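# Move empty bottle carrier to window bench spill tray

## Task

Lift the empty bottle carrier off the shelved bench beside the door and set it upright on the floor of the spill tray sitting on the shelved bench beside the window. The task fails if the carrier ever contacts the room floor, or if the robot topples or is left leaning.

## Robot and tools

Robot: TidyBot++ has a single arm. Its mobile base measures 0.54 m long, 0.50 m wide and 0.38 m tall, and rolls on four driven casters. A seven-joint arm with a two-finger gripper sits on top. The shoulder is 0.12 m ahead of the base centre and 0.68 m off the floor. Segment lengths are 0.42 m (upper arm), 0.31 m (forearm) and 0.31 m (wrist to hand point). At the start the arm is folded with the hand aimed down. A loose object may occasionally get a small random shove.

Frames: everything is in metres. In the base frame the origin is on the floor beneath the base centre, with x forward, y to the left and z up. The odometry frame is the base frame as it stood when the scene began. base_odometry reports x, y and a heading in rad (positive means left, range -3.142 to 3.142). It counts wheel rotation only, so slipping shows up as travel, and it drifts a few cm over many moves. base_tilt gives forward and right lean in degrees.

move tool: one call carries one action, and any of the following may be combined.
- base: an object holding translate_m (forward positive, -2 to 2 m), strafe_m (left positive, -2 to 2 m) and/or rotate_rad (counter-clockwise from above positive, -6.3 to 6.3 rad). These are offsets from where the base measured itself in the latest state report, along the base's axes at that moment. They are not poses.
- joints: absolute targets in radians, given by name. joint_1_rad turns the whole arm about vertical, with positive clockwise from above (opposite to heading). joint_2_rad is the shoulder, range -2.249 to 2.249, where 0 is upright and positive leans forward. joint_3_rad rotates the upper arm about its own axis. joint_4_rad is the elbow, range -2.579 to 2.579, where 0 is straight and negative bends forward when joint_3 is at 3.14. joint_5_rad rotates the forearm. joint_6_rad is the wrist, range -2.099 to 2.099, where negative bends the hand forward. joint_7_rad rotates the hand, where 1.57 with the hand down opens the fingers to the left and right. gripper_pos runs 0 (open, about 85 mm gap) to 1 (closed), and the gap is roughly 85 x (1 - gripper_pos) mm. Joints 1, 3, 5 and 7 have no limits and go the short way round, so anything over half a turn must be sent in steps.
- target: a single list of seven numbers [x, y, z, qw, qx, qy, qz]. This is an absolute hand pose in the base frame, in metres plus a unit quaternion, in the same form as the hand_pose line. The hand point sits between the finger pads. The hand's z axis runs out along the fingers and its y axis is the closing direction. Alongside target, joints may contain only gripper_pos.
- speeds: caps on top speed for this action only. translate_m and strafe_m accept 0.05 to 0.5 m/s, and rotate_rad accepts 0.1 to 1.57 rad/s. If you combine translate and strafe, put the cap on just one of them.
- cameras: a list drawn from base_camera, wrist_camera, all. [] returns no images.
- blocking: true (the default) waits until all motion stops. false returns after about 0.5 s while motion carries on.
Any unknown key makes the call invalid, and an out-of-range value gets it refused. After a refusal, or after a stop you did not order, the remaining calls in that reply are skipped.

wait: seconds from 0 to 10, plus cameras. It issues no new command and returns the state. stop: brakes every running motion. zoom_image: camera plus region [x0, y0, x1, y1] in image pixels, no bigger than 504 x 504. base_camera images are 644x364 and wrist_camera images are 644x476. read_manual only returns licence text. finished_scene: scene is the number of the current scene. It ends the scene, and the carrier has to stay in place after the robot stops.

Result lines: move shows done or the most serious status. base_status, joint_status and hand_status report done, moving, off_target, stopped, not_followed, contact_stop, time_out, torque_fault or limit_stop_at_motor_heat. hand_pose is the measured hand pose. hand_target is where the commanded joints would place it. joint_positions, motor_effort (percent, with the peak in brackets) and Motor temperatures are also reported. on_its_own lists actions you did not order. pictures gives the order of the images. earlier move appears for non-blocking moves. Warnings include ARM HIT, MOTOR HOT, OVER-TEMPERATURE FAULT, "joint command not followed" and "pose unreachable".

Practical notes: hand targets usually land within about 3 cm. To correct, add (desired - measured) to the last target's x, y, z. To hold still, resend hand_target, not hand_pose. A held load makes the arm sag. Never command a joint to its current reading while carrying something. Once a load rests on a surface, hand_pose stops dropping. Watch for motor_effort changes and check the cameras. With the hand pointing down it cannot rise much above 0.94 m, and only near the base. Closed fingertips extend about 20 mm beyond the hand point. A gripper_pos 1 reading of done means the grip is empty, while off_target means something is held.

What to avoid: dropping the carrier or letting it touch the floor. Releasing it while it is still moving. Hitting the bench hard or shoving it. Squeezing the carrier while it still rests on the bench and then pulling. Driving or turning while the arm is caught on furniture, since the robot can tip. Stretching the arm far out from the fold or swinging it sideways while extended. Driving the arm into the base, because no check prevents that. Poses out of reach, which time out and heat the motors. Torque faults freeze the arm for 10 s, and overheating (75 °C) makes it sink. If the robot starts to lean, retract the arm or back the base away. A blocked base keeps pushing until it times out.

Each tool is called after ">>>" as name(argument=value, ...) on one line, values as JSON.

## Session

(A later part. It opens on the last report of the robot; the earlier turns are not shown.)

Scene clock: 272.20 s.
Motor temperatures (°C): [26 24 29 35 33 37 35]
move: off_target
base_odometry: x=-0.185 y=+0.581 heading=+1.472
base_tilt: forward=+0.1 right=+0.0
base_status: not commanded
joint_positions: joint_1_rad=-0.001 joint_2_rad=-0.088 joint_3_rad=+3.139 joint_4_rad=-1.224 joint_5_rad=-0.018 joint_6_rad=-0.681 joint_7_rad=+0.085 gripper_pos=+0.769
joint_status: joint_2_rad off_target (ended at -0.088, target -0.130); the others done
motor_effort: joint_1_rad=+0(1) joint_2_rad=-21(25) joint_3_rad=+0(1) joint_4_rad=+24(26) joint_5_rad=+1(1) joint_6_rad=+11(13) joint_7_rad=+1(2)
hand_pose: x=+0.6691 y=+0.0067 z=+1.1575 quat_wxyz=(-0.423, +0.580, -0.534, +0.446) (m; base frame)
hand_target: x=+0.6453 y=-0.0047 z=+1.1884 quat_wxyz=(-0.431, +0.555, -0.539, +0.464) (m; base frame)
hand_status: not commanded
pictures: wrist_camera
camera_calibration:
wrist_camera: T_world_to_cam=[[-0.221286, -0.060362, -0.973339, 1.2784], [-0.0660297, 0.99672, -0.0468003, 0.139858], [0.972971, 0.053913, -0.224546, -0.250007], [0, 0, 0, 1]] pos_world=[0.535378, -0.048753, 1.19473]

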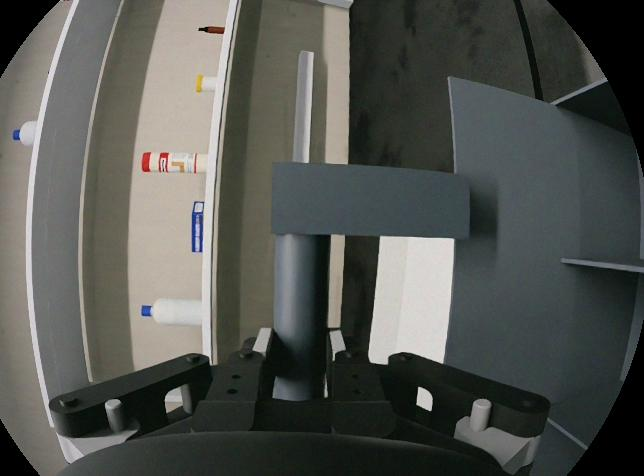

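>>> move(base={"translate_m": -0.05, "strafe_m": 0.32}, speeds={"translate_m": 0.25}, joints={"joint_1_rad": 0, "joint_2_rad": -0.15, "joint_3_rad": 3.14, "joint_4_rad": -1.15, "joint_5_rad": 0.035, "joint_6_rad": -0.95, "joint_7_rad": 0.02}, cameras=["wrist_camera"])

Scene clock: 277.63 s.
Motor temperatures (°C): [26 24 29 35 33 37 35]
move: off_target
base_odometry: x=-0.508 y=+0.563 heading=+1.472
base_tilt: forward=+0.1 right=+0.1
base_status: done
joint_positions: joint_1_rad=+0.000 joint_2_rad=-0.109 joint_3_rad=+3.139 joint_4_rad=-1.168 joint_5_rad=-0.017 joint_6_rad=-0.937 joint_7_rad=+0.085 gripper_pos=+0.769
joint_status: joint_2_rad off_target (ended at -0.109, target -0.150); the others done
motor_effort: joint_1_rad=+0(3) joint_2_rad=-19(23) joint_3_rad=+0(3) joint_4_rad=+22(24) joint_5_rad=+0(2) joint_6_rad=+10(12) joint_7_rad=+0(1)
hand_pose: x=+0.6309 y=+0.0070 z=+1.1258 quat_wxyz=(-0.373, +0.619, -0.568, +0.393) (m; base frame)
hand_target: x=+0.6097 y=-0.0066 z=+1.1526 quat_wxyz=(-0.381, +0.592, -0.578, +0.413) (m; base frame)
hand_status: not commanded
pictures: wrist_camera
camera_calibration:
wrist_camera: T_world_to_cam=[[-0.390482, -0.0645262, -0.918346, 1.28392], [-0.0765716, 0.996361, -0.0374494, 0.13161], [0.91742, 0.055696, -0.394002, 0.00576929], [0, 0, 0, 1]] pos_world=[0.506132, -0.0486056, 1.18628]

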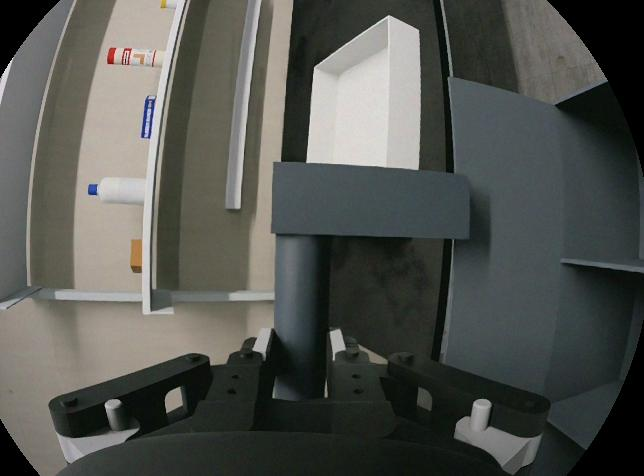

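>>> zoom_image(camera="wrist_camera", region=[280, 0, 460, 180])

Scaled by 2.800.

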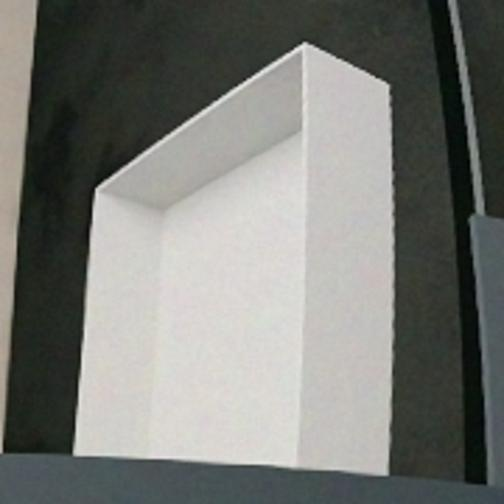

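>>> move(base={"translate_m": 0.15}, speeds={"translate_m": 0.2}, cameras=["wrist_camera"])

>>> zoom_image(camera="wrist_camera", region=[360, 0, 560, 180])

Scene clock: 289.67 s.
Motor temperatures (°C): [26 24 29 35 33 37 35]
move: done
base_odometry: x=-0.494 y=+0.712 heading=+1.473
base_tilt: forward=+0.1 right=+0.1
base_status: done
joint_positions: joint_1_rad=+0.000 joint_2_rad=-0.122 joint_3_rad=+3.139 joint_4_rad=-1.168 joint_5_rad=-0.017 joint_6_rad=-0.937 joint_7_rad=+0.085 gripper_pos=+0.769
joint_status: not commanded
motor_effort: joint_1_rad=-1(1) joint_2_rad=-19(22) joint_3_rad=+0(1) joint_4_rad=+22(23) joint_5_rad=+0(1) joint_6_rad=+11(11) joint_7_rad=+1(1)
hand_pose: x=+0.6250 y=+0.0070 z=+1.1323 quat_wxyz=(-0.377, +0.617, -0.566, +0.397) (m; base frame)
hand_target: x=+0.6097 y=-0.0066 z=+1.1526 quat_wxyz=(-0.381, +0.592, -0.578, +0.413) (m; base frame)
hand_status: not commanded
pictures: wrist_camera
camera_calibration:
wrist_camera: T_world_to_cam=[[-0.378749, -0.0645262, -0.923247, 1.28588], [-0.0760936, 0.99636, -0.0384198, 0.132208], [0.922366, 0.0557017, -0.382281, -0.00261847], [0, 0, 0, 1]] pos_world=[0.4995, -0.048608, 1.19126]

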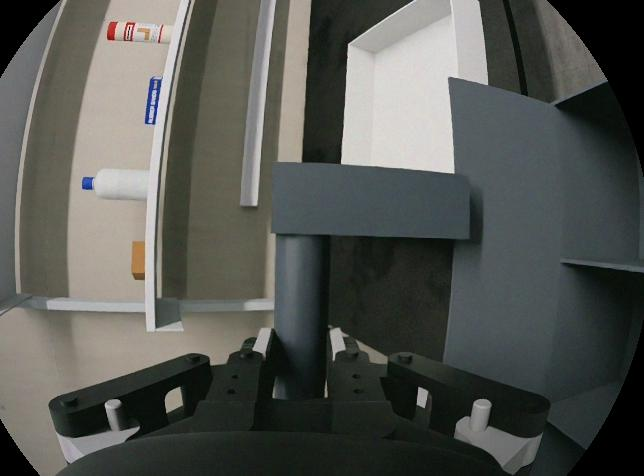

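Scaled by 2.520.

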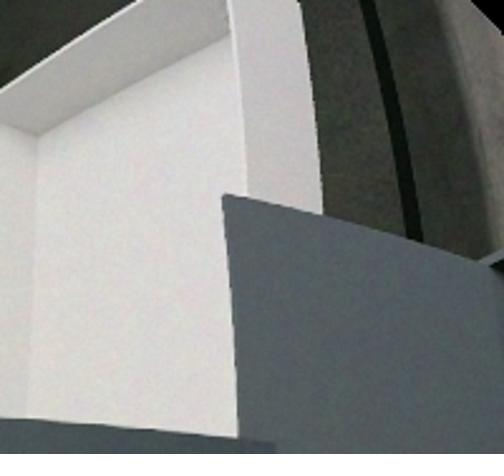

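>>> move(base={"strafe_m": 0.24, "translate_m": -0.03}, speeds={"translate_m": 0.25}, cameras=["wrist_camera"])

>>> zoom_image(camera="wrist_camera", region=[320, 0, 520, 180])

Scene clock: 315.03 s.
Motor temperatures (°C): [26 24 29 35 33 37 35]
move: done
base_odometry: x=-0.736 y=+0.706 heading=+1.472
base_tilt: forward=+0.1 right=+0.0
base_status: done
joint_positions: joint_1_rad=+0.000 joint_2_rad=-0.122 joint_3_rad=+3.139 joint_4_rad=-1.168 joint_5_rad=-0.016 joint_6_rad=-0.937 joint_7_rad=+0.085 gripper_pos=+0.769
joint_status: not commanded
motor_effort: joint_1_rad=+0(2) joint_2_rad=-18(19) joint_3_rad=+0(3) joint_4_rad=+22(23) joint_5_rad=+0(1) joint_6_rad=+10(11) joint_7_rad=+1(1)
hand_pose: x=+0.6250 y=+0.0070 z=+1.1323 quat_wxyz=(-0.377, +0.617, -0.565, +0.397) (m; base frame)
hand_target: x=+0.6097 y=-0.0066 z=+1.1526 quat_wxyz=(-0.381, +0.592, -0.578, +0.413) (m; base frame)
hand_status: not commanded
pictures: wrist_camera
camera_calibration:
wrist_camera: T_world_to_cam=[[-0.378756, -0.0651375, -0.923201, 1.28582], [-0.0759599, 0.996343, -0.0391345, 0.132984], [0.922374, 0.0553039, -0.382319, -0.00257394], [0, 0, 0, 1]] pos_world=[0.499489, -0.0486001, 1.1913]

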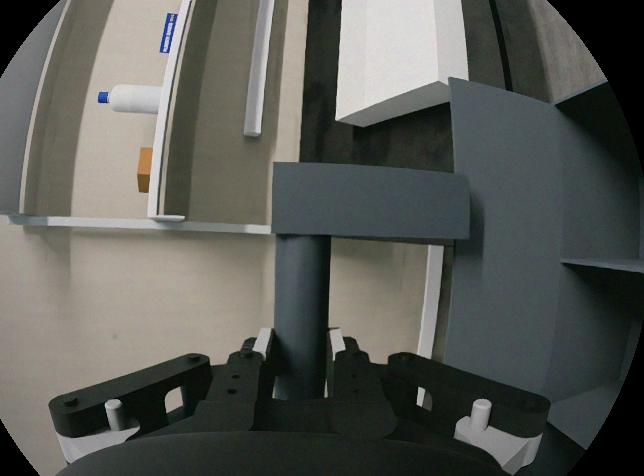

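Scaled by 2.520.

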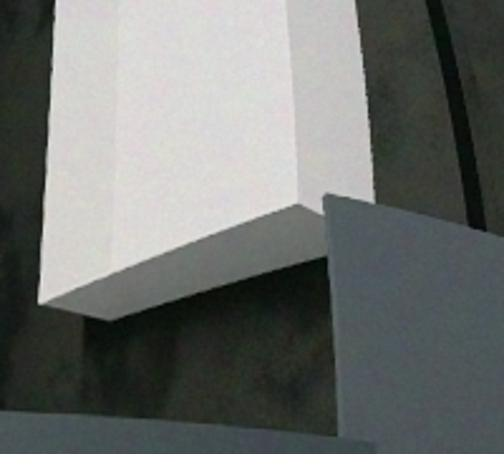

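>>> move(joints={"joint_1_rad": 0, "joint_2_rad": -0.09, "joint_3_rad": 3.14, "joint_4_rad": -1.30, "joint_5_rad": 0.035, "joint_6_rad": -0.26, "joint_7_rad": 0.02}, cameras=[])

>>> move(base={"translate_m": 0.10, "strafe_m": -0.476, "rotate_rad": -0.04}, speeds={"translate_m": 0.3, "rotate_rad": 0.3}, cameras=["wrist_camera"])

Scene clock: 325.63 s.
Motor temperatures (°C): [26 24 29 35 33 37 35]
move: done
base_odometry: x=-0.736 y=+0.706 heading=+1.472
base_tilt: forward=+0.1 right=+0.1
base_status: not commanded
joint_positions: joint_1_rad=+0.000 joint_2_rad=-0.077 joint_3_rad=+3.139 joint_4_rad=-1.303 joint_5_rad=-0.016 joint_6_rad=-0.341 joint_7_rad=+0.085 gripper_pos=+0.769
joint_status: all done
motor_effort: joint_1_rad=+0(1) joint_2_rad=-23(24) joint_3_rad=+0(1) joint_4_rad=+25(26) joint_5_rad=+0(1) joint_6_rad=+12(13) joint_7_rad=+0(2)
hand_pose: x=+0.6938 y=+0.0048 z=+1.2089 quat_wxyz=(-0.485, +0.518, -0.479, +0.516) (m; base frame)
hand_target: x=+0.6850 y=-0.0005 z=+1.2432 quat_wxyz=(-0.508, +0.485, -0.463, +0.540) (m; base frame)
hand_status: not commanded
pictures: none
No camera images: "cameras" was empty.

Scene clock: 328.27 s.
Motor temperatures (°C): [26 24 29 35 33 37 35]
move: done
base_odometry: x=-0.252 y=+0.759 heading=+1.431
base_tilt: forward=+0.2 right=+0.1
base_status: done
joint_positions: joint_1_rad=-0.002 joint_2_rad=-0.076 joint_3_rad=+3.139 joint_4_rad=-1.304 joint_5_rad=-0.015 joint_6_rad=-0.339 joint_7_rad=+0.085 gripper_pos=+0.769
joint_status: not commanded
motor_effort: joint_1_rad=+0(3) joint_2_rad=-23(26) joint_3_rad=+0(4) joint_4_rad=+25(26) joint_5_rad=+0(1) joint_6_rad=+12(13) joint_7_rad=+1(1)
hand_pose: x=+0.6942 y=+0.0053 z=+1.2086 quat_wxyz=(-0.485, +0.518, -0.479, +0.516) (m; base frame)
hand_target: x=+0.6850 y=-0.0005 z=+1.2432 quat_wxyz=(-0.508, +0.485, -0.463, +0.540) (m; base frame)
hand_status: not commanded
pictures: wrist_camera
camera_calibration:
wrist_camera: T_world_to_cam=[[0.0264751, -0.0598372, -0.997857, 1.19116], [-0.0471385, 0.997022, -0.0610378, 0.149332], [0.998537, 0.0486535, 0.0235757, -0.580557], [0, 0, 0, 1]] pos_world=[0.555211, -0.049365, 1.21141]

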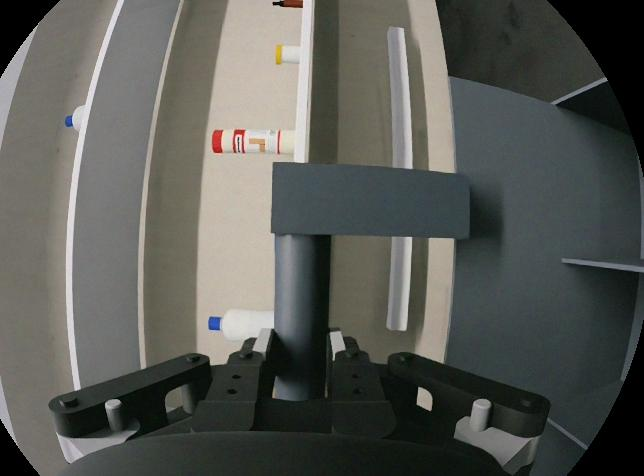

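>>> move(base={"translate_m": 0.1375, "strafe_m": 0.006}, speeds={"translate_m": 0.15}, cameras=[])

>>> move(joints={"joint_1_rad": 0, "joint_2_rad": -0.10, "joint_3_rad": 3.14, "joint_4_rad": -1.45, "joint_5_rad": 0.035, "joint_6_rad": -0.10, "joint_7_rad": 0.02}, cameras=[])

>>> move(joints={"joint_1_rad": 0, "joint_2_rad": -0.12, "joint_3_rad": 3.14, "joint_4_rad": -1.60, "joint_5_rad": 0.035, "joint_6_rad": 0.04, "joint_7_rad": 0.02}, cameras=["wrist_camera"])

Scene clock: 332.00 s.
Motor temperatures (°C): [26 24 29 35 33 37 35]
move: done
base_odometry: x=-0.239 y=+0.896 heading=+1.431
base_tilt: forward=+0.2 right=+0.1
base_status: done
joint_positions: joint_1_rad=-0.002 joint_2_rad=-0.067 joint_3_rad=+3.139 joint_4_rad=-1.305 joint_5_rad=-0.015 joint_6_rad=-0.338 joint_7_rad=+0.085 gripper_pos=+0.769
joint_status: not commanded
motor_effort: joint_1_rad=+0(1) joint_2_rad=-24(27) joint_3_rad=+0(2) joint_4_rad=+25(26) joint_5_rad=+0(1) joint_6_rad=+11(13) joint_7_rad=+1(1)
hand_pose: x=+0.6994 y=+0.0053 z=+1.2025 quat_wxyz=(-0.483, +0.521, -0.481, +0.514) (m; base frame)
hand_target: x=+0.6850 y=-0.0005 z=+1.2432 quat_wxyz=(-0.508, +0.485, -0.463, +0.540) (m; base frame)
hand_status: not commanded
pictures: none
No camera images: "cameras" was empty.

Scene clock: 333.37 s.
Motor temperatures (°C): [26 24 29 35 33 37 35]
move: done
base_odometry: x=-0.239 y=+0.896 heading=+1.431
base_tilt: forward=+0.1 right=+0.0
base_status: not commanded
joint_positions: joint_1_rad=-0.002 joint_2_rad=-0.067 joint_3_rad=+3.139 joint_4_rad=-1.459 joint_5_rad=-0.015 joint_6_rad=-0.181 joint_7_rad=+0.085 gripper_pos=+0.769
joint_status: all done
motor_effort: joint_1_rad=+0(1) joint_2_rad=-24(26) joint_3_rad=+0(1) joint_4_rad=+26(27) joint_5_rad=+0(2) joint_6_rad=+13(13) joint_7_rad=+1(1)
hand_pose: x=+0.7116 y=+0.0047 z=+1.1564 quat_wxyz=(-0.483, +0.520, -0.481, +0.515) (m; base frame)
hand_target: x=+0.6927 y=+0.0012 z=+1.2069 quat_wxyz=(-0.514, +0.481, -0.456, +0.544) (m; base frame)
hand_status: not commanded
pictures: none
No camera images: "cameras" was empty.

Scene clock: 334.73 s.
Motor temperatures (°C): [26 24 29 35 33 37 35]
move: off_target
base_odometry: x=-0.239 y=+0.896 heading=+1.431
base_tilt: forward=+0.2 right=+0.0
base_status: not commanded
joint_positions: joint_1_rad=-0.002 joint_2_rad=-0.071 joint_3_rad=+3.139 joint_4_rad=-1.610 joint_5_rad=-0.015 joint_6_rad=-0.041 joint_7_rad=+0.085 gripper_pos=+0.769
joint_status: joint_2_rad off_target (ended at -0.071, target -0.120); the others done
motor_effort: joint_1_rad=+0(1) joint_2_rad=-24(26) joint_3_rad=+0(1) joint_4_rad=+26(28) joint_5_rad=+0(1) joint_6_rad=+12(14) joint_7_rad=+1(1)
hand_pose: x=+0.7147 y=+0.0041 z=+1.1087 quat_wxyz=(-0.481, +0.521, -0.483, +0.514) (m; base frame)
hand_target: x=+0.6903 y=+0.0028 z=+1.1686 quat_wxyz=(-0.518, +0.480, -0.452, +0.545) (m; base frame)
hand_status: not commanded
pictures: wrist_camera
camera_calibration:
wrist_camera: T_world_to_cam=[[0.0126651, -0.0591545, -0.998168, 1.10108], [-0.0436908, 0.997262, -0.0596552, 0.141467], [0.998965, 0.0443663, 0.010046, -0.583902], [0, 0, 0, 1]] pos_world=[0.575533, -0.0500399, 1.11337]

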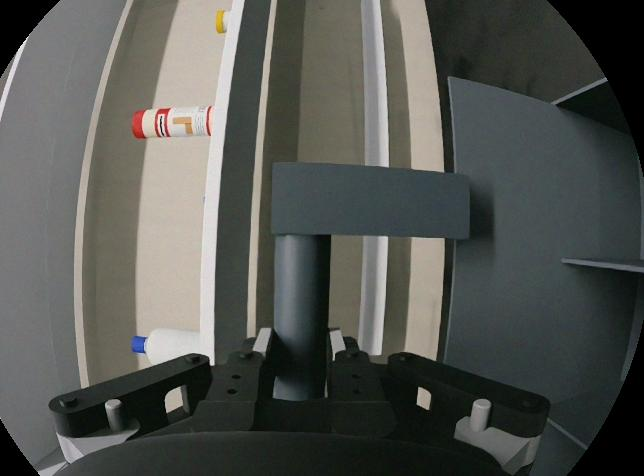

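>>> move(base={"translate_m": -0.01}, speeds={"translate_m": 0.1}, joints={"joint_1_rad": 0, "joint_2_rad": -0.12, "joint_3_rad": 3.14, "joint_4_rad": -1.66, "joint_5_rad": 0.035, "joint_6_rad": 0.09, "joint_7_rad": 0.02}, cameras=["wrist_camera"])

Scene clock: 337.23 s.
Motor temperatures (°C): [26 24 29 35 33 37 35]
move: done
base_odometry: x=-0.240 y=+0.886 heading=+1.431
base_tilt: forward=+0.1 right=+0.1
base_status: done
joint_positions: joint_1_rad=-0.002 joint_2_rad=-0.084 joint_3_rad=+3.139 joint_4_rad=-1.667 joint_5_rad=-0.015 joint_6_rad=+0.011 joint_7_rad=+0.085 gripper_pos=+0.769
joint_status: all done
motor_effort: joint_1_rad=-1(1) joint_2_rad=-24(28) joint_3_rad=+0(2) joint_4_rad=+26(28) joint_5_rad=+0(1) joint_6_rad=+12(13) joint_7_rad=+0(1)
hand_pose: x=+0.7091 y=+0.0038 z=+1.0971 quat_wxyz=(-0.483, +0.518, -0.481, +0.516) (m; base frame)
hand_target: x=+0.6918 y=+0.0033 z=+1.1467 quat_wxyz=(-0.516, +0.483, -0.455, +0.542) (m; base frame)
hand_status: not commanded
pictures: wrist_camera
camera_calibration:
wrist_camera: T_world_to_cam=[[0.0211694, -0.0591539, -0.998024, 1.08342], [-0.0424117, 0.997296, -0.0600104, 0.140267], [0.998876, 0.0435983, 0.0186034, -0.587485], [0, 0, 0, 1]] pos_world=[0.569838, -0.0501861, 1.10063]

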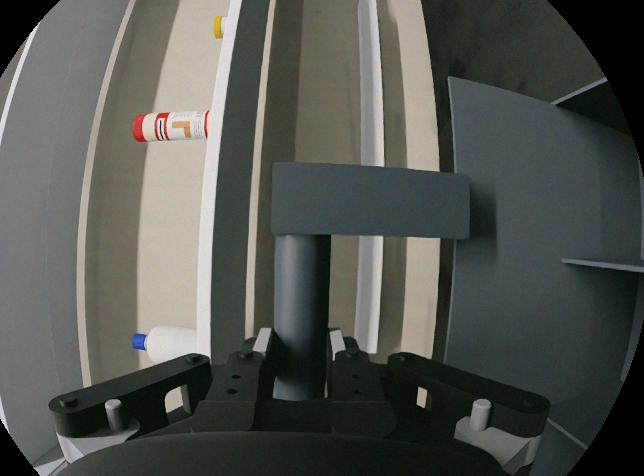

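>>> move(joints={"joint_1_rad": 0, "joint_2_rad": -0.12, "joint_3_rad": 3.14, "joint_4_rad": -1.71, "joint_5_rad": 0.035, "joint_6_rad": 0.14, "joint_7_rad": 0.02}, cameras=[])

>>> move(joints={"joint_1_rad": 0, "joint_2_rad": -0.12, "joint_3_rad": 3.14, "joint_4_rad": -1.75, "joint_5_rad": 0.035, "joint_6_rad": 0.18, "joint_7_rad": 0.02}, cameras=["wrist_camera"])

Scene clock: 339.70 s.
Motor temperatures (°C): [26 24 29 35 33 37 35]
move: done
base_odometry: x=-0.240 y=+0.886 heading=+1.431
base_tilt: forward=+0.1 right=+0.1
base_status: not commanded
joint_positions: joint_1_rad=-0.002 joint_2_rad=-0.084 joint_3_rad=+3.139 joint_4_rad=-1.718 joint_5_rad=-0.015 joint_6_rad=+0.064 joint_7_rad=+0.085 gripper_pos=+0.769
joint_status: all done
motor_effort: joint_1_rad=+0(1) joint_2_rad=-24(25) joint_3_rad=+0(1) joint_4_rad=+26(27) joint_5_rad=+0(1) joint_6_rad=+11(14) joint_7_rad=+1(2)
hand_pose: x=+0.7085 y=+0.0036 z=+1.0815 quat_wxyz=(-0.483, +0.518, -0.481, +0.517) (m; base frame)
hand_target: x=+0.6919 y=+0.0039 z=+1.1310 quat_wxyz=(-0.516, +0.483, -0.454, +0.542) (m; base frame)
hand_status: not commanded
pictures: none
No camera images: "cameras" was empty.

Scene clock: 340.40 s.
Motor temperatures (°C): [26 24 29 35 33 37 35]
move: done
base_odometry: x=-0.240 y=+0.886 heading=+1.431
base_tilt: forward=+0.1 right=+0.0
base_status: not commanded
joint_positions: joint_1_rad=-0.002 joint_2_rad=-0.084 joint_3_rad=+3.139 joint_4_rad=-1.758 joint_5_rad=-0.015 joint_6_rad=+0.105 joint_7_rad=+0.085 gripper_pos=+0.769
joint_status: all done
motor_effort: joint_1_rad=+0(1) joint_2_rad=-23(25) joint_3_rad=+0(1) joint_4_rad=+26(28) joint_5_rad=+0(1) joint_6_rad=+11(13) joint_7_rad=+1(1)
hand_pose: x=+0.7075 y=+0.0034 z=+1.0694 quat_wxyz=(-0.483, +0.517, -0.481, +0.517) (m; base frame)
hand_target: x=+0.6914 y=+0.0043 z=+1.1184 quat_wxyz=(-0.517, +0.484, -0.454, +0.542) (m; base frame)
hand_status: not commanded
pictures: wrist_camera
camera_calibration:
wrist_camera: T_world_to_cam=[[0.0236286, -0.0592523, -0.997963, 1.05399], [-0.0408967, 0.997349, -0.0601841, 0.138086], [0.998884, 0.0422355, 0.0211427, -0.588036], [0, 0, 0, 1]] pos_world=[0.568123, -0.0504326, 1.07259]

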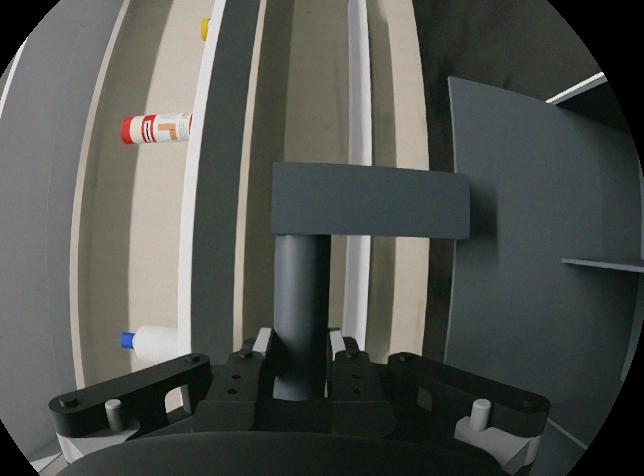

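>>> move(joints={"joint_1_rad": 0, "joint_2_rad": -0.12, "joint_3_rad": 3.14, "joint_4_rad": -1.785, "joint_5_rad": 0.035, "joint_6_rad": 0.215, "joint_7_rad": 0.02}, cameras=[])

>>> move(joints={"joint_1_rad": 0, "joint_2_rad": -0.12, "joint_3_rad": 3.14, "joint_4_rad": -1.815, "joint_5_rad": 0.035, "joint_6_rad": 0.245, "joint_7_rad": 0.02}, cameras=["wrist_camera"])

Scene clock: 342.53 s.
Motor temperatures (°C): [26 24 29 35 33 37 35]
move: done
base_odometry: x=-0.240 y=+0.886 heading=+1.431
base_tilt: forward=+0.1 right=+0.1
base_status: not commanded
joint_positions: joint_1_rad=-0.002 joint_2_rad=-0.084 joint_3_rad=+3.139 joint_4_rad=-1.793 joint_5_rad=-0.015 joint_6_rad=+0.140 joint_7_rad=+0.085 gripper_pos=+0.769
joint_status: all done
motor_effort: joint_1_rad=+0(1) joint_2_rad=-23(25) joint_3_rad=+0(1) joint_4_rad=+25(28) joint_5_rad=+0(1) joint_6_rad=+12(13) joint_7_rad=+1(1)
hand_pose: x=+0.7062 y=+0.0032 z=+1.0589 quat_wxyz=(-0.483, +0.517, -0.481, +0.517) (m; base frame)
hand_target: x=+0.6906 y=+0.0046 z=+1.1074 quat_wxyz=(-0.517, +0.484, -0.454, +0.541) (m; base frame)
hand_status: not commanded
pictures: none
No camera images: "cameras" was empty.

Scene clock: 343.20 s.
Motor temperatures (°C): [26 24 29 35 33 37 35]
move: done
base_odometry: x=-0.240 y=+0.886 heading=+1.431
base_tilt: forward=+0.1 right=+0.1
base_status: not commanded
joint_positions: joint_1_rad=-0.002 joint_2_rad=-0.084 joint_3_rad=+3.139 joint_4_rad=-1.822 joint_5_rad=-0.015 joint_6_rad=+0.170 joint_7_rad=+0.085 gripper_pos=+0.769
joint_status: all done
motor_effort: joint_1_rad=+0(1) joint_2_rad=-23(25) joint_3_rad=+0(1) joint_4_rad=+25(27) joint_5_rad=+1(1) joint_6_rad=+12(13) joint_7_rad=+0(1)
hand_pose: x=+0.7048 y=+0.0031 z=+1.0497 quat_wxyz=(-0.483, +0.517, -0.481, +0.518) (m; base frame)
hand_target: x=+0.6896 y=+0.0050 z=+1.0981 quat_wxyz=(-0.517, +0.484, -0.453, +0.541) (m; base frame)
hand_status: not commanded
pictures: wrist_camera
camera_calibration:
wrist_camera: T_world_to_cam=[[0.0245572, -0.0593993, -0.997932, 1.0337], [-0.0398925, 0.99738, -0.0603481, 0.136563], [0.998902, 0.0412919, 0.0221233, -0.585937], [0, 0, 0, 1]] pos_world=[0.565357, -0.0506098, 1.05277]

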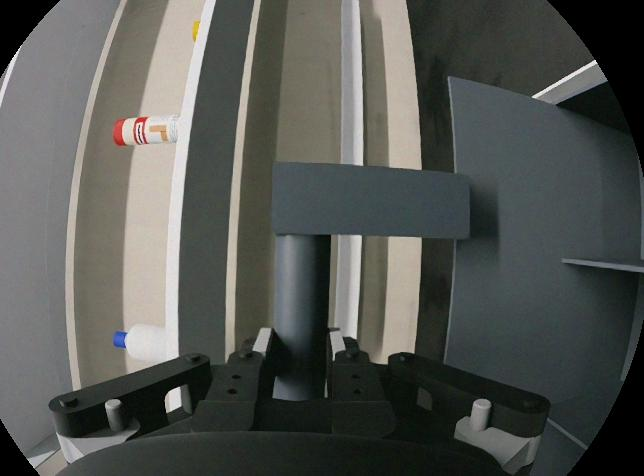

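>>> move(joints={"joint_1_rad": 0, "joint_2_rad": -0.12, "joint_3_rad": 3.14, "joint_4_rad": -1.84, "joint_5_rad": 0.035, "joint_6_rad": 0.27, "joint_7_rad": 0.02}, cameras=[])

>>> move(joints={"joint_1_rad": 0, "joint_2_rad": -0.12, "joint_3_rad": 3.14, "joint_4_rad": -1.86, "joint_5_rad": 0.035, "joint_6_rad": 0.29, "joint_7_rad": 0.02}, cameras=["wrist_camera"])

Scene clock: 345.43 s.
Motor temperatures (°C): [26 25 29 35 33 37 35]
move: done
base_odometry: x=-0.240 y=+0.886 heading=+1.431
base_tilt: forward=+0.2 right=+0.1
base_status: not commanded
joint_positions: joint_1_rad=-0.002 joint_2_rad=-0.084 joint_3_rad=+3.139 joint_4_rad=-1.845 joint_5_rad=-0.015 joint_6_rad=+0.196 joint_7_rad=+0.085 gripper_pos=+0.769
joint_status: all done
motor_effort: joint_1_rad=+0(1) joint_2_rad=-23(24) joint_3_rad=+0(1) joint_4_rad=+25(26) joint_5_rad=+0(1) joint_6_rad=+12(12) joint_7_rad=+0(1)
hand_pose: x=+0.7035 y=+0.0029 z=+1.0436 quat_wxyz=(-0.484, +0.516, -0.480, +0.519) (m; base frame)
hand_target: x=+0.6885 y=+0.0052 z=+1.0903 quat_wxyz=(-0.517, +0.484, -0.453, +0.541) (m; base frame)
hand_status: not commanded
pictures: none
No camera images: "cameras" was empty.

Scene clock: 346.00 s.
Motor temperatures (°C): [26 25 29 35 33 37 35]
move: done
base_odometry: x=-0.240 y=+0.886 heading=+1.431
base_tilt: forward=+0.2 right=+0.1
base_status: not commanded
joint_positions: joint_1_rad=-0.002 joint_2_rad=-0.084 joint_3_rad=+3.139 joint_4_rad=-1.858 joint_5_rad=-0.015 joint_6_rad=+0.220 joint_7_rad=+0.085 gripper_pos=+0.769
joint_status: all done
motor_effort: joint_1_rad=+0(1) joint_2_rad=-22(23) joint_3_rad=-1(1) joint_4_rad=+24(25) joint_5_rad=+1(2) joint_6_rad=+11(13) joint_7_rad=+1(1)
hand_pose: x=+0.7026 y=+0.0028 z=+1.0432 quat_wxyz=(-0.486, +0.513, -0.478, +0.522) (m; base frame)
hand_target: x=+0.6875 y=+0.0054 z=+1.0841 quat_wxyz=(-0.518, +0.484, -0.453, +0.541) (m; base frame)
hand_status: not commanded
pictures: wrist_camera
camera_calibration:
wrist_camera: T_world_to_cam=[[0.0391576, -0.0594981, -0.99746, 1.01647], [-0.0382772, 0.997404, -0.0609974, 0.135862], [0.9985, 0.0405685, 0.0367785, -0.598655], [0, 0, 0, 1]] pos_world=[0.563154, -0.0507449, 1.04419]

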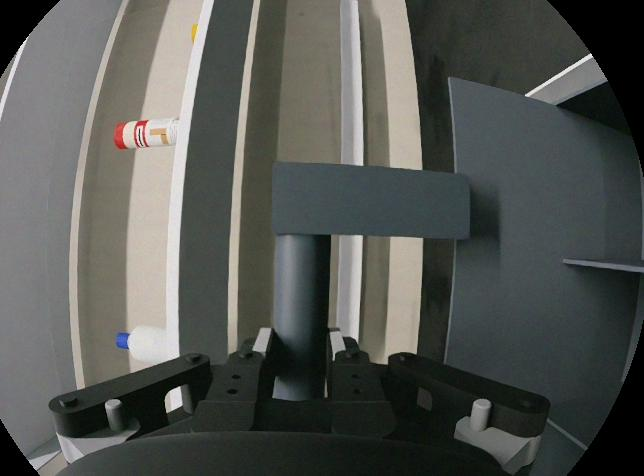

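>>> move(joints={"joint_1_rad": 0, "joint_2_rad": -0.12, "joint_3_rad": 3.14, "joint_4_rad": -1.885, "joint_5_rad": 0.035, "joint_6_rad": 0.295, "joint_7_rad": 0.02}, cameras=["wrist_camera"])

Scene clock: 347.67 s.
Motor temperatures (°C): [26 25 29 35 33 37 35]
move: done
base_odometry: x=-0.240 y=+0.886 heading=+1.431
base_tilt: forward=+0.1 right=+0.1
base_status: not commanded
joint_positions: joint_1_rad=-0.002 joint_2_rad=-0.088 joint_3_rad=+3.139 joint_4_rad=-1.872 joint_5_rad=-0.015 joint_6_rad=+0.237 joint_7_rad=+0.084 gripper_pos=+0.769
joint_status: all done
motor_effort: joint_1_rad=-1(1) joint_2_rad=-20(23) joint_3_rad=-1(2) joint_4_rad=+22(25) joint_5_rad=+2(2) joint_6_rad=+10(11) joint_7_rad=+2(2)
hand_pose: x=+0.7004 y=+0.0028 z=+1.0424 quat_wxyz=(-0.488, +0.511, -0.476, +0.523) (m; base frame)
hand_target: x=+0.6867 y=+0.0055 z=+1.0701 quat_wxyz=(-0.513, +0.490, -0.458, +0.536) (m; base frame)
hand_status: not commanded
pictures: wrist_camera
camera_calibration:
wrist_camera: T_world_to_cam=[[0.0463471, -0.0588671, -0.997189, 1.0104], [-0.0376265, 0.997451, -0.0606313, 0.134964], [0.998217, 0.0403309, 0.044014, -0.603697], [0, 0, 0, 1]] pos_world=[0.56087, -0.0507929, 1.04231]

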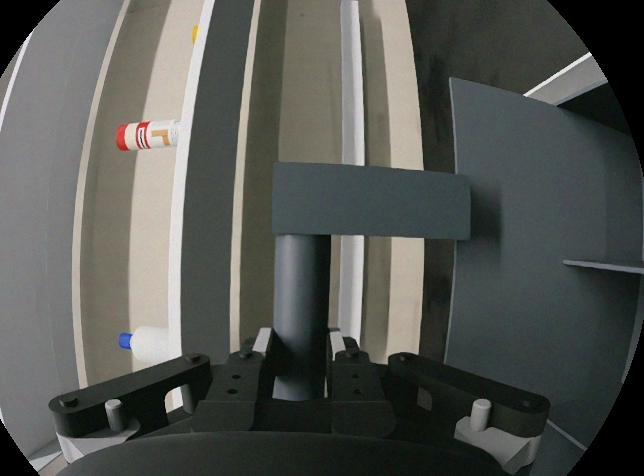

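>>> move(joints={"gripper_pos": 0.65}, cameras=[])

>>> move(joints={"gripper_pos": 0.3}, cameras=["wrist_camera"])

Scene clock: 349.83 s.
Motor temperatures (°C): [26 25 29 35 33 37 35]
move: done
base_odometry: x=-0.240 y=+0.886 heading=+1.431
base_tilt: forward=+0.2 right=+0.1
base_status: not commanded
joint_positions: joint_1_rad=-0.002 joint_2_rad=-0.090 joint_3_rad=+3.139 joint_4_rad=-1.876 joint_5_rad=-0.015 joint_6_rad=+0.241 joint_7_rad=+0.084 gripper_pos=+0.650
joint_status: all done
motor_effort: joint_1_rad=+0(1) joint_2_rad=-21(22) joint_3_rad=+0(1) joint_4_rad=+24(25) joint_5_rad=+0(2) joint_6_rad=+11(11) joint_7_rad=+1(2)
hand_pose: x=+0.6994 y=+0.0027 z=+1.0415 quat_wxyz=(-0.488, +0.511, -0.476, +0.524) (m; base frame)
hand_target: x=+0.6867 y=+0.0055 z=+1.0701 quat_wxyz=(-0.513, +0.490, -0.458, +0.536) (m; base frame)
hand_status: not commanded
pictures: none
No camera images: "cameras" was empty.

Scene clock: 350.57 s.
Motor temperatures (°C): [26 25 29 35 33 37 35]
move: done
base_odometry: x=-0.240 y=+0.886 heading=+1.431
base_tilt: forward=+0.2 right=+0.0
base_status: not commanded
joint_positions: joint_1_rad=-0.002 joint_2_rad=-0.092 joint_3_rad=+3.139 joint_4_rad=-1.876 joint_5_rad=-0.015 joint_6_rad=+0.244 joint_7_rad=+0.084 gripper_pos=+0.300
joint_status: all done
motor_effort: joint_1_rad=+0(1) joint_2_rad=-19(20) joint_3_rad=+0(0) joint_4_rad=+21(23) joint_5_rad=+0(1) joint_6_rad=+9(10) joint_7_rad=+1(1)
hand_pose: x=+0.6986 y=+0.0027 z=+1.0435 quat_wxyz=(-0.490, +0.510, -0.475, +0.525) (m; base frame)
hand_target: x=+0.6867 y=+0.0055 z=+1.0701 quat_wxyz=(-0.513, +0.490, -0.458, +0.536) (m; base frame)
hand_status: not commanded
pictures: wrist_camera
camera_calibration:
wrist_camera: T_world_to_cam=[[0.0516299, -0.0589362, -0.996926, 1.0077], [-0.0372274, 0.99745, -0.0608951, 0.134994], [0.997972, 0.040257, 0.0493042, -0.607338], [0, 0, 0, 1]] pos_world=[0.559104, -0.05081, 1.04276]

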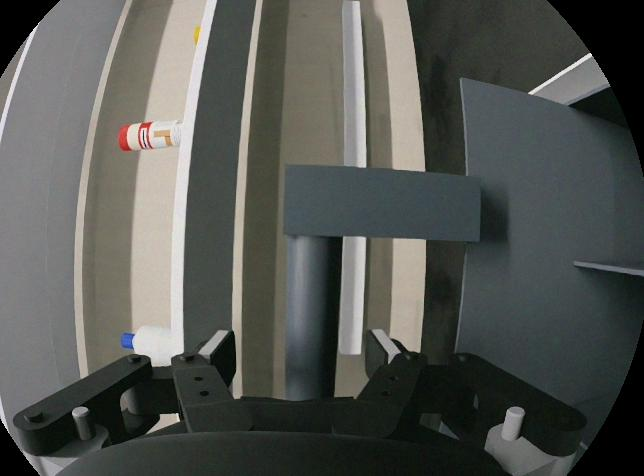

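>>> move(joints={"gripper_pos": 0.1}, cameras=[])

>>> move(base={"translate_m": -0.3}, speeds={"translate_m": 0.15}, cameras=["wrist_camera"])

Scene clock: 352.60 s.
Motor temperatures (°C): [26 25 29 35 33 37 35]
move: done
base_odometry: x=-0.240 y=+0.886 heading=+1.431
base_tilt: forward=+0.1 right=+0.0
base_status: not commanded
joint_positions: joint_1_rad=-0.002 joint_2_rad=-0.092 joint_3_rad=+3.139 joint_4_rad=-1.876 joint_5_rad=-0.015 joint_6_rad=+0.244 joint_7_rad=+0.084 gripper_pos=+0.100
joint_status: all done
motor_effort: joint_1_rad=+0(1) joint_2_rad=-19(19) joint_3_rad=+0(0) joint_4_rad=+22(22) joint_5_rad=+0(1) joint_6_rad=+8(9) joint_7_rad=+0(1)
hand_pose: x=+0.6986 y=+0.0027 z=+1.0435 quat_wxyz=(-0.490, +0.510, -0.475, +0.525) (m; base frame)
hand_target: x=+0.6867 y=+0.0055 z=+1.0701 quat_wxyz=(-0.513, +0.490, -0.458, +0.536) (m; base frame)
hand_status: not commanded
pictures: none
No camera images: "cameras" was empty.

Scene clock: 355.30 s.
Motor temperatures (°C): [26 25 29 35 33 37 35]
move: done
base_odometry: x=-0.282 y=+0.589 heading=+1.431
base_tilt: forward=+0.0 right=+0.1
base_status: done
joint_positions: joint_1_rad=-0.002 joint_2_rad=-0.105 joint_3_rad=+3.139 joint_4_rad=-1.876 joint_5_rad=-0.015 joint_6_rad=+0.244 joint_7_rad=+0.084 gripper_pos=+0.100
joint_status: not commanded
motor_effort: joint_1_rad=-1(1) joint_2_rad=-19(22) joint_3_rad=+0(1) joint_4_rad=+21(23) joint_5_rad=+1(1) joint_6_rad=+9(10) joint_7_rad=+1(1)
hand_pose: x=+0.6940 y=+0.0027 z=+1.0509 quat_wxyz=(-0.493, +0.506, -0.472, +0.528) (m; base frame)
hand_target: x=+0.6867 y=+0.0055 z=+1.0701 quat_wxyz=(-0.513, +0.490, -0.458, +0.536) (m; base frame)
hand_status: not commanded
pictures: wrist_camera
camera_calibration:
wrist_camera: T_world_to_cam=[[0.0646851, -0.0589113, -0.996165, 1.00543], [-0.0364173, 0.997452, -0.0613521, 0.135204], [0.997241, 0.0402462, 0.0623749, -0.616389], [0, 0, 0, 1]] pos_world=[0.554576, -0.0508206, 1.04832]

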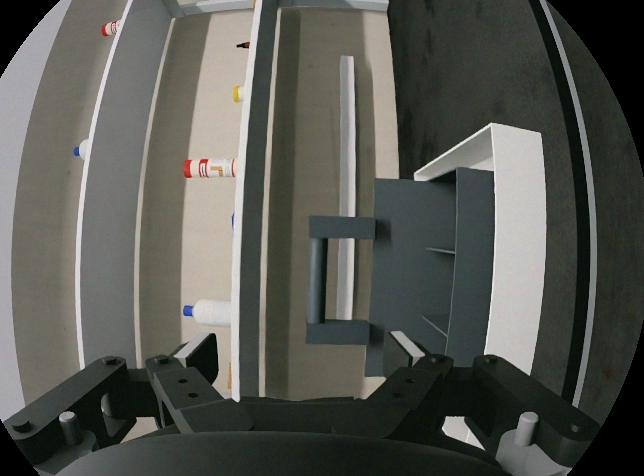

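>>> move(joints={"joint_1_rad": 0, "joint_2_rad": -0.15, "joint_3_rad": 3.14, "joint_4_rad": -1.45, "joint_5_rad": 0.0, "joint_6_rad": -0.9, "joint_7_rad": 1.57}, cameras=["wrist_camera"])

Scene clock: 364.30 s.
Motor temperatures (°C): [26 25 29 35 33 37 35]
move: done
base_odometry: x=-0.282 y=+0.589 heading=+1.431
base_tilt: forward=+0.1 right=+0.1
base_status: not commanded
joint_positions: joint_1_rad=-0.002 joint_2_rad=-0.126 joint_3_rad=+3.139 joint_4_rad=-1.455 joint_5_rad=-0.015 joint_6_rad=-0.857 joint_7_rad=+1.496 gripper_pos=+0.100
joint_status: all done
motor_effort: joint_1_rad=+0(1) joint_2_rad=-16(20) joint_3_rad=+0(1) joint_4_rad=+21(22) joint_5_rad=+0(2) joint_6_rad=+8(9) joint_7_rad=+1(1)
hand_pose: x=+0.6256 y=+0.0069 z=+0.9947 quat_wxyz=(-0.025, +0.887, -0.033, +0.459) (m; base frame)
hand_target: x=+0.6107 y=+0.0022 z=+0.9987 quat_wxyz=(+0.000, +0.891, +0.000, +0.454) (m; base frame)
hand_status: not commanded
pictures: wrist_camera
camera_calibration:
wrist_camera: T_world_to_cam=[[-0.0241013, -0.995086, -0.0960343, 0.120778], [-0.606671, 0.0909101, -0.789738, 1.21262], [0.794588, 0.0392275, -0.605881, 0.246756], [0, 0, 0, 1]] pos_world=[0.542505, 0.000265072, 1.11876]

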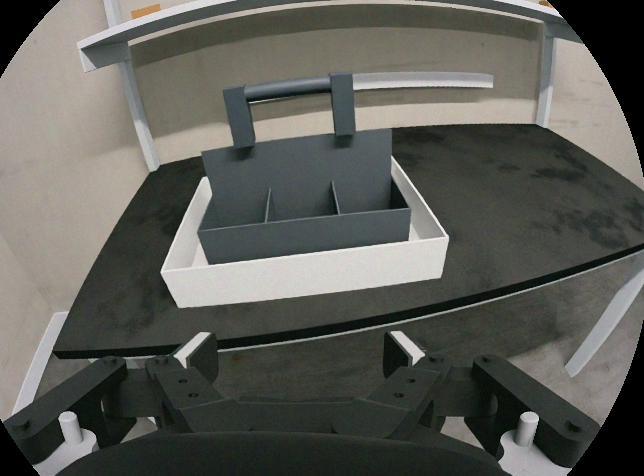

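>>> zoom_image(camera="wrist_camera", region=[150, 130, 330, 320])

>>> zoom_image(camera="wrist_camera", region=[320, 130, 500, 320])

>>> zoom_image(camera="wrist_camera", region=[200, 60, 380, 200])

Scaled by 2.653.

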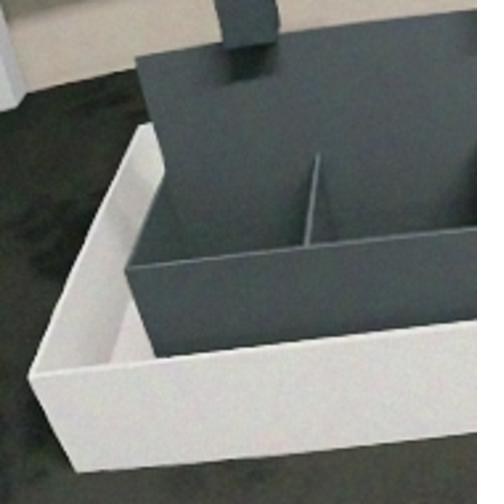

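Scaled by 2.653.

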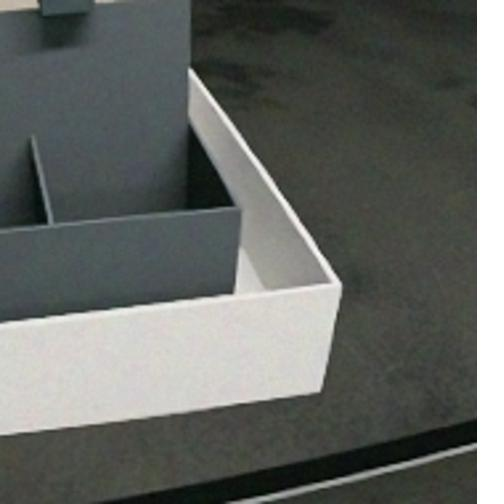

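Scaled by 2.800.

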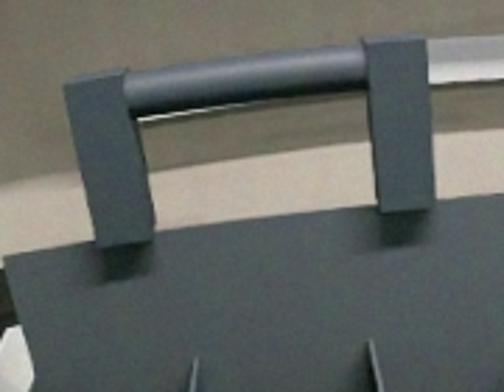

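>>> finished_scene(scene=1)

The scene is finished: the task was done.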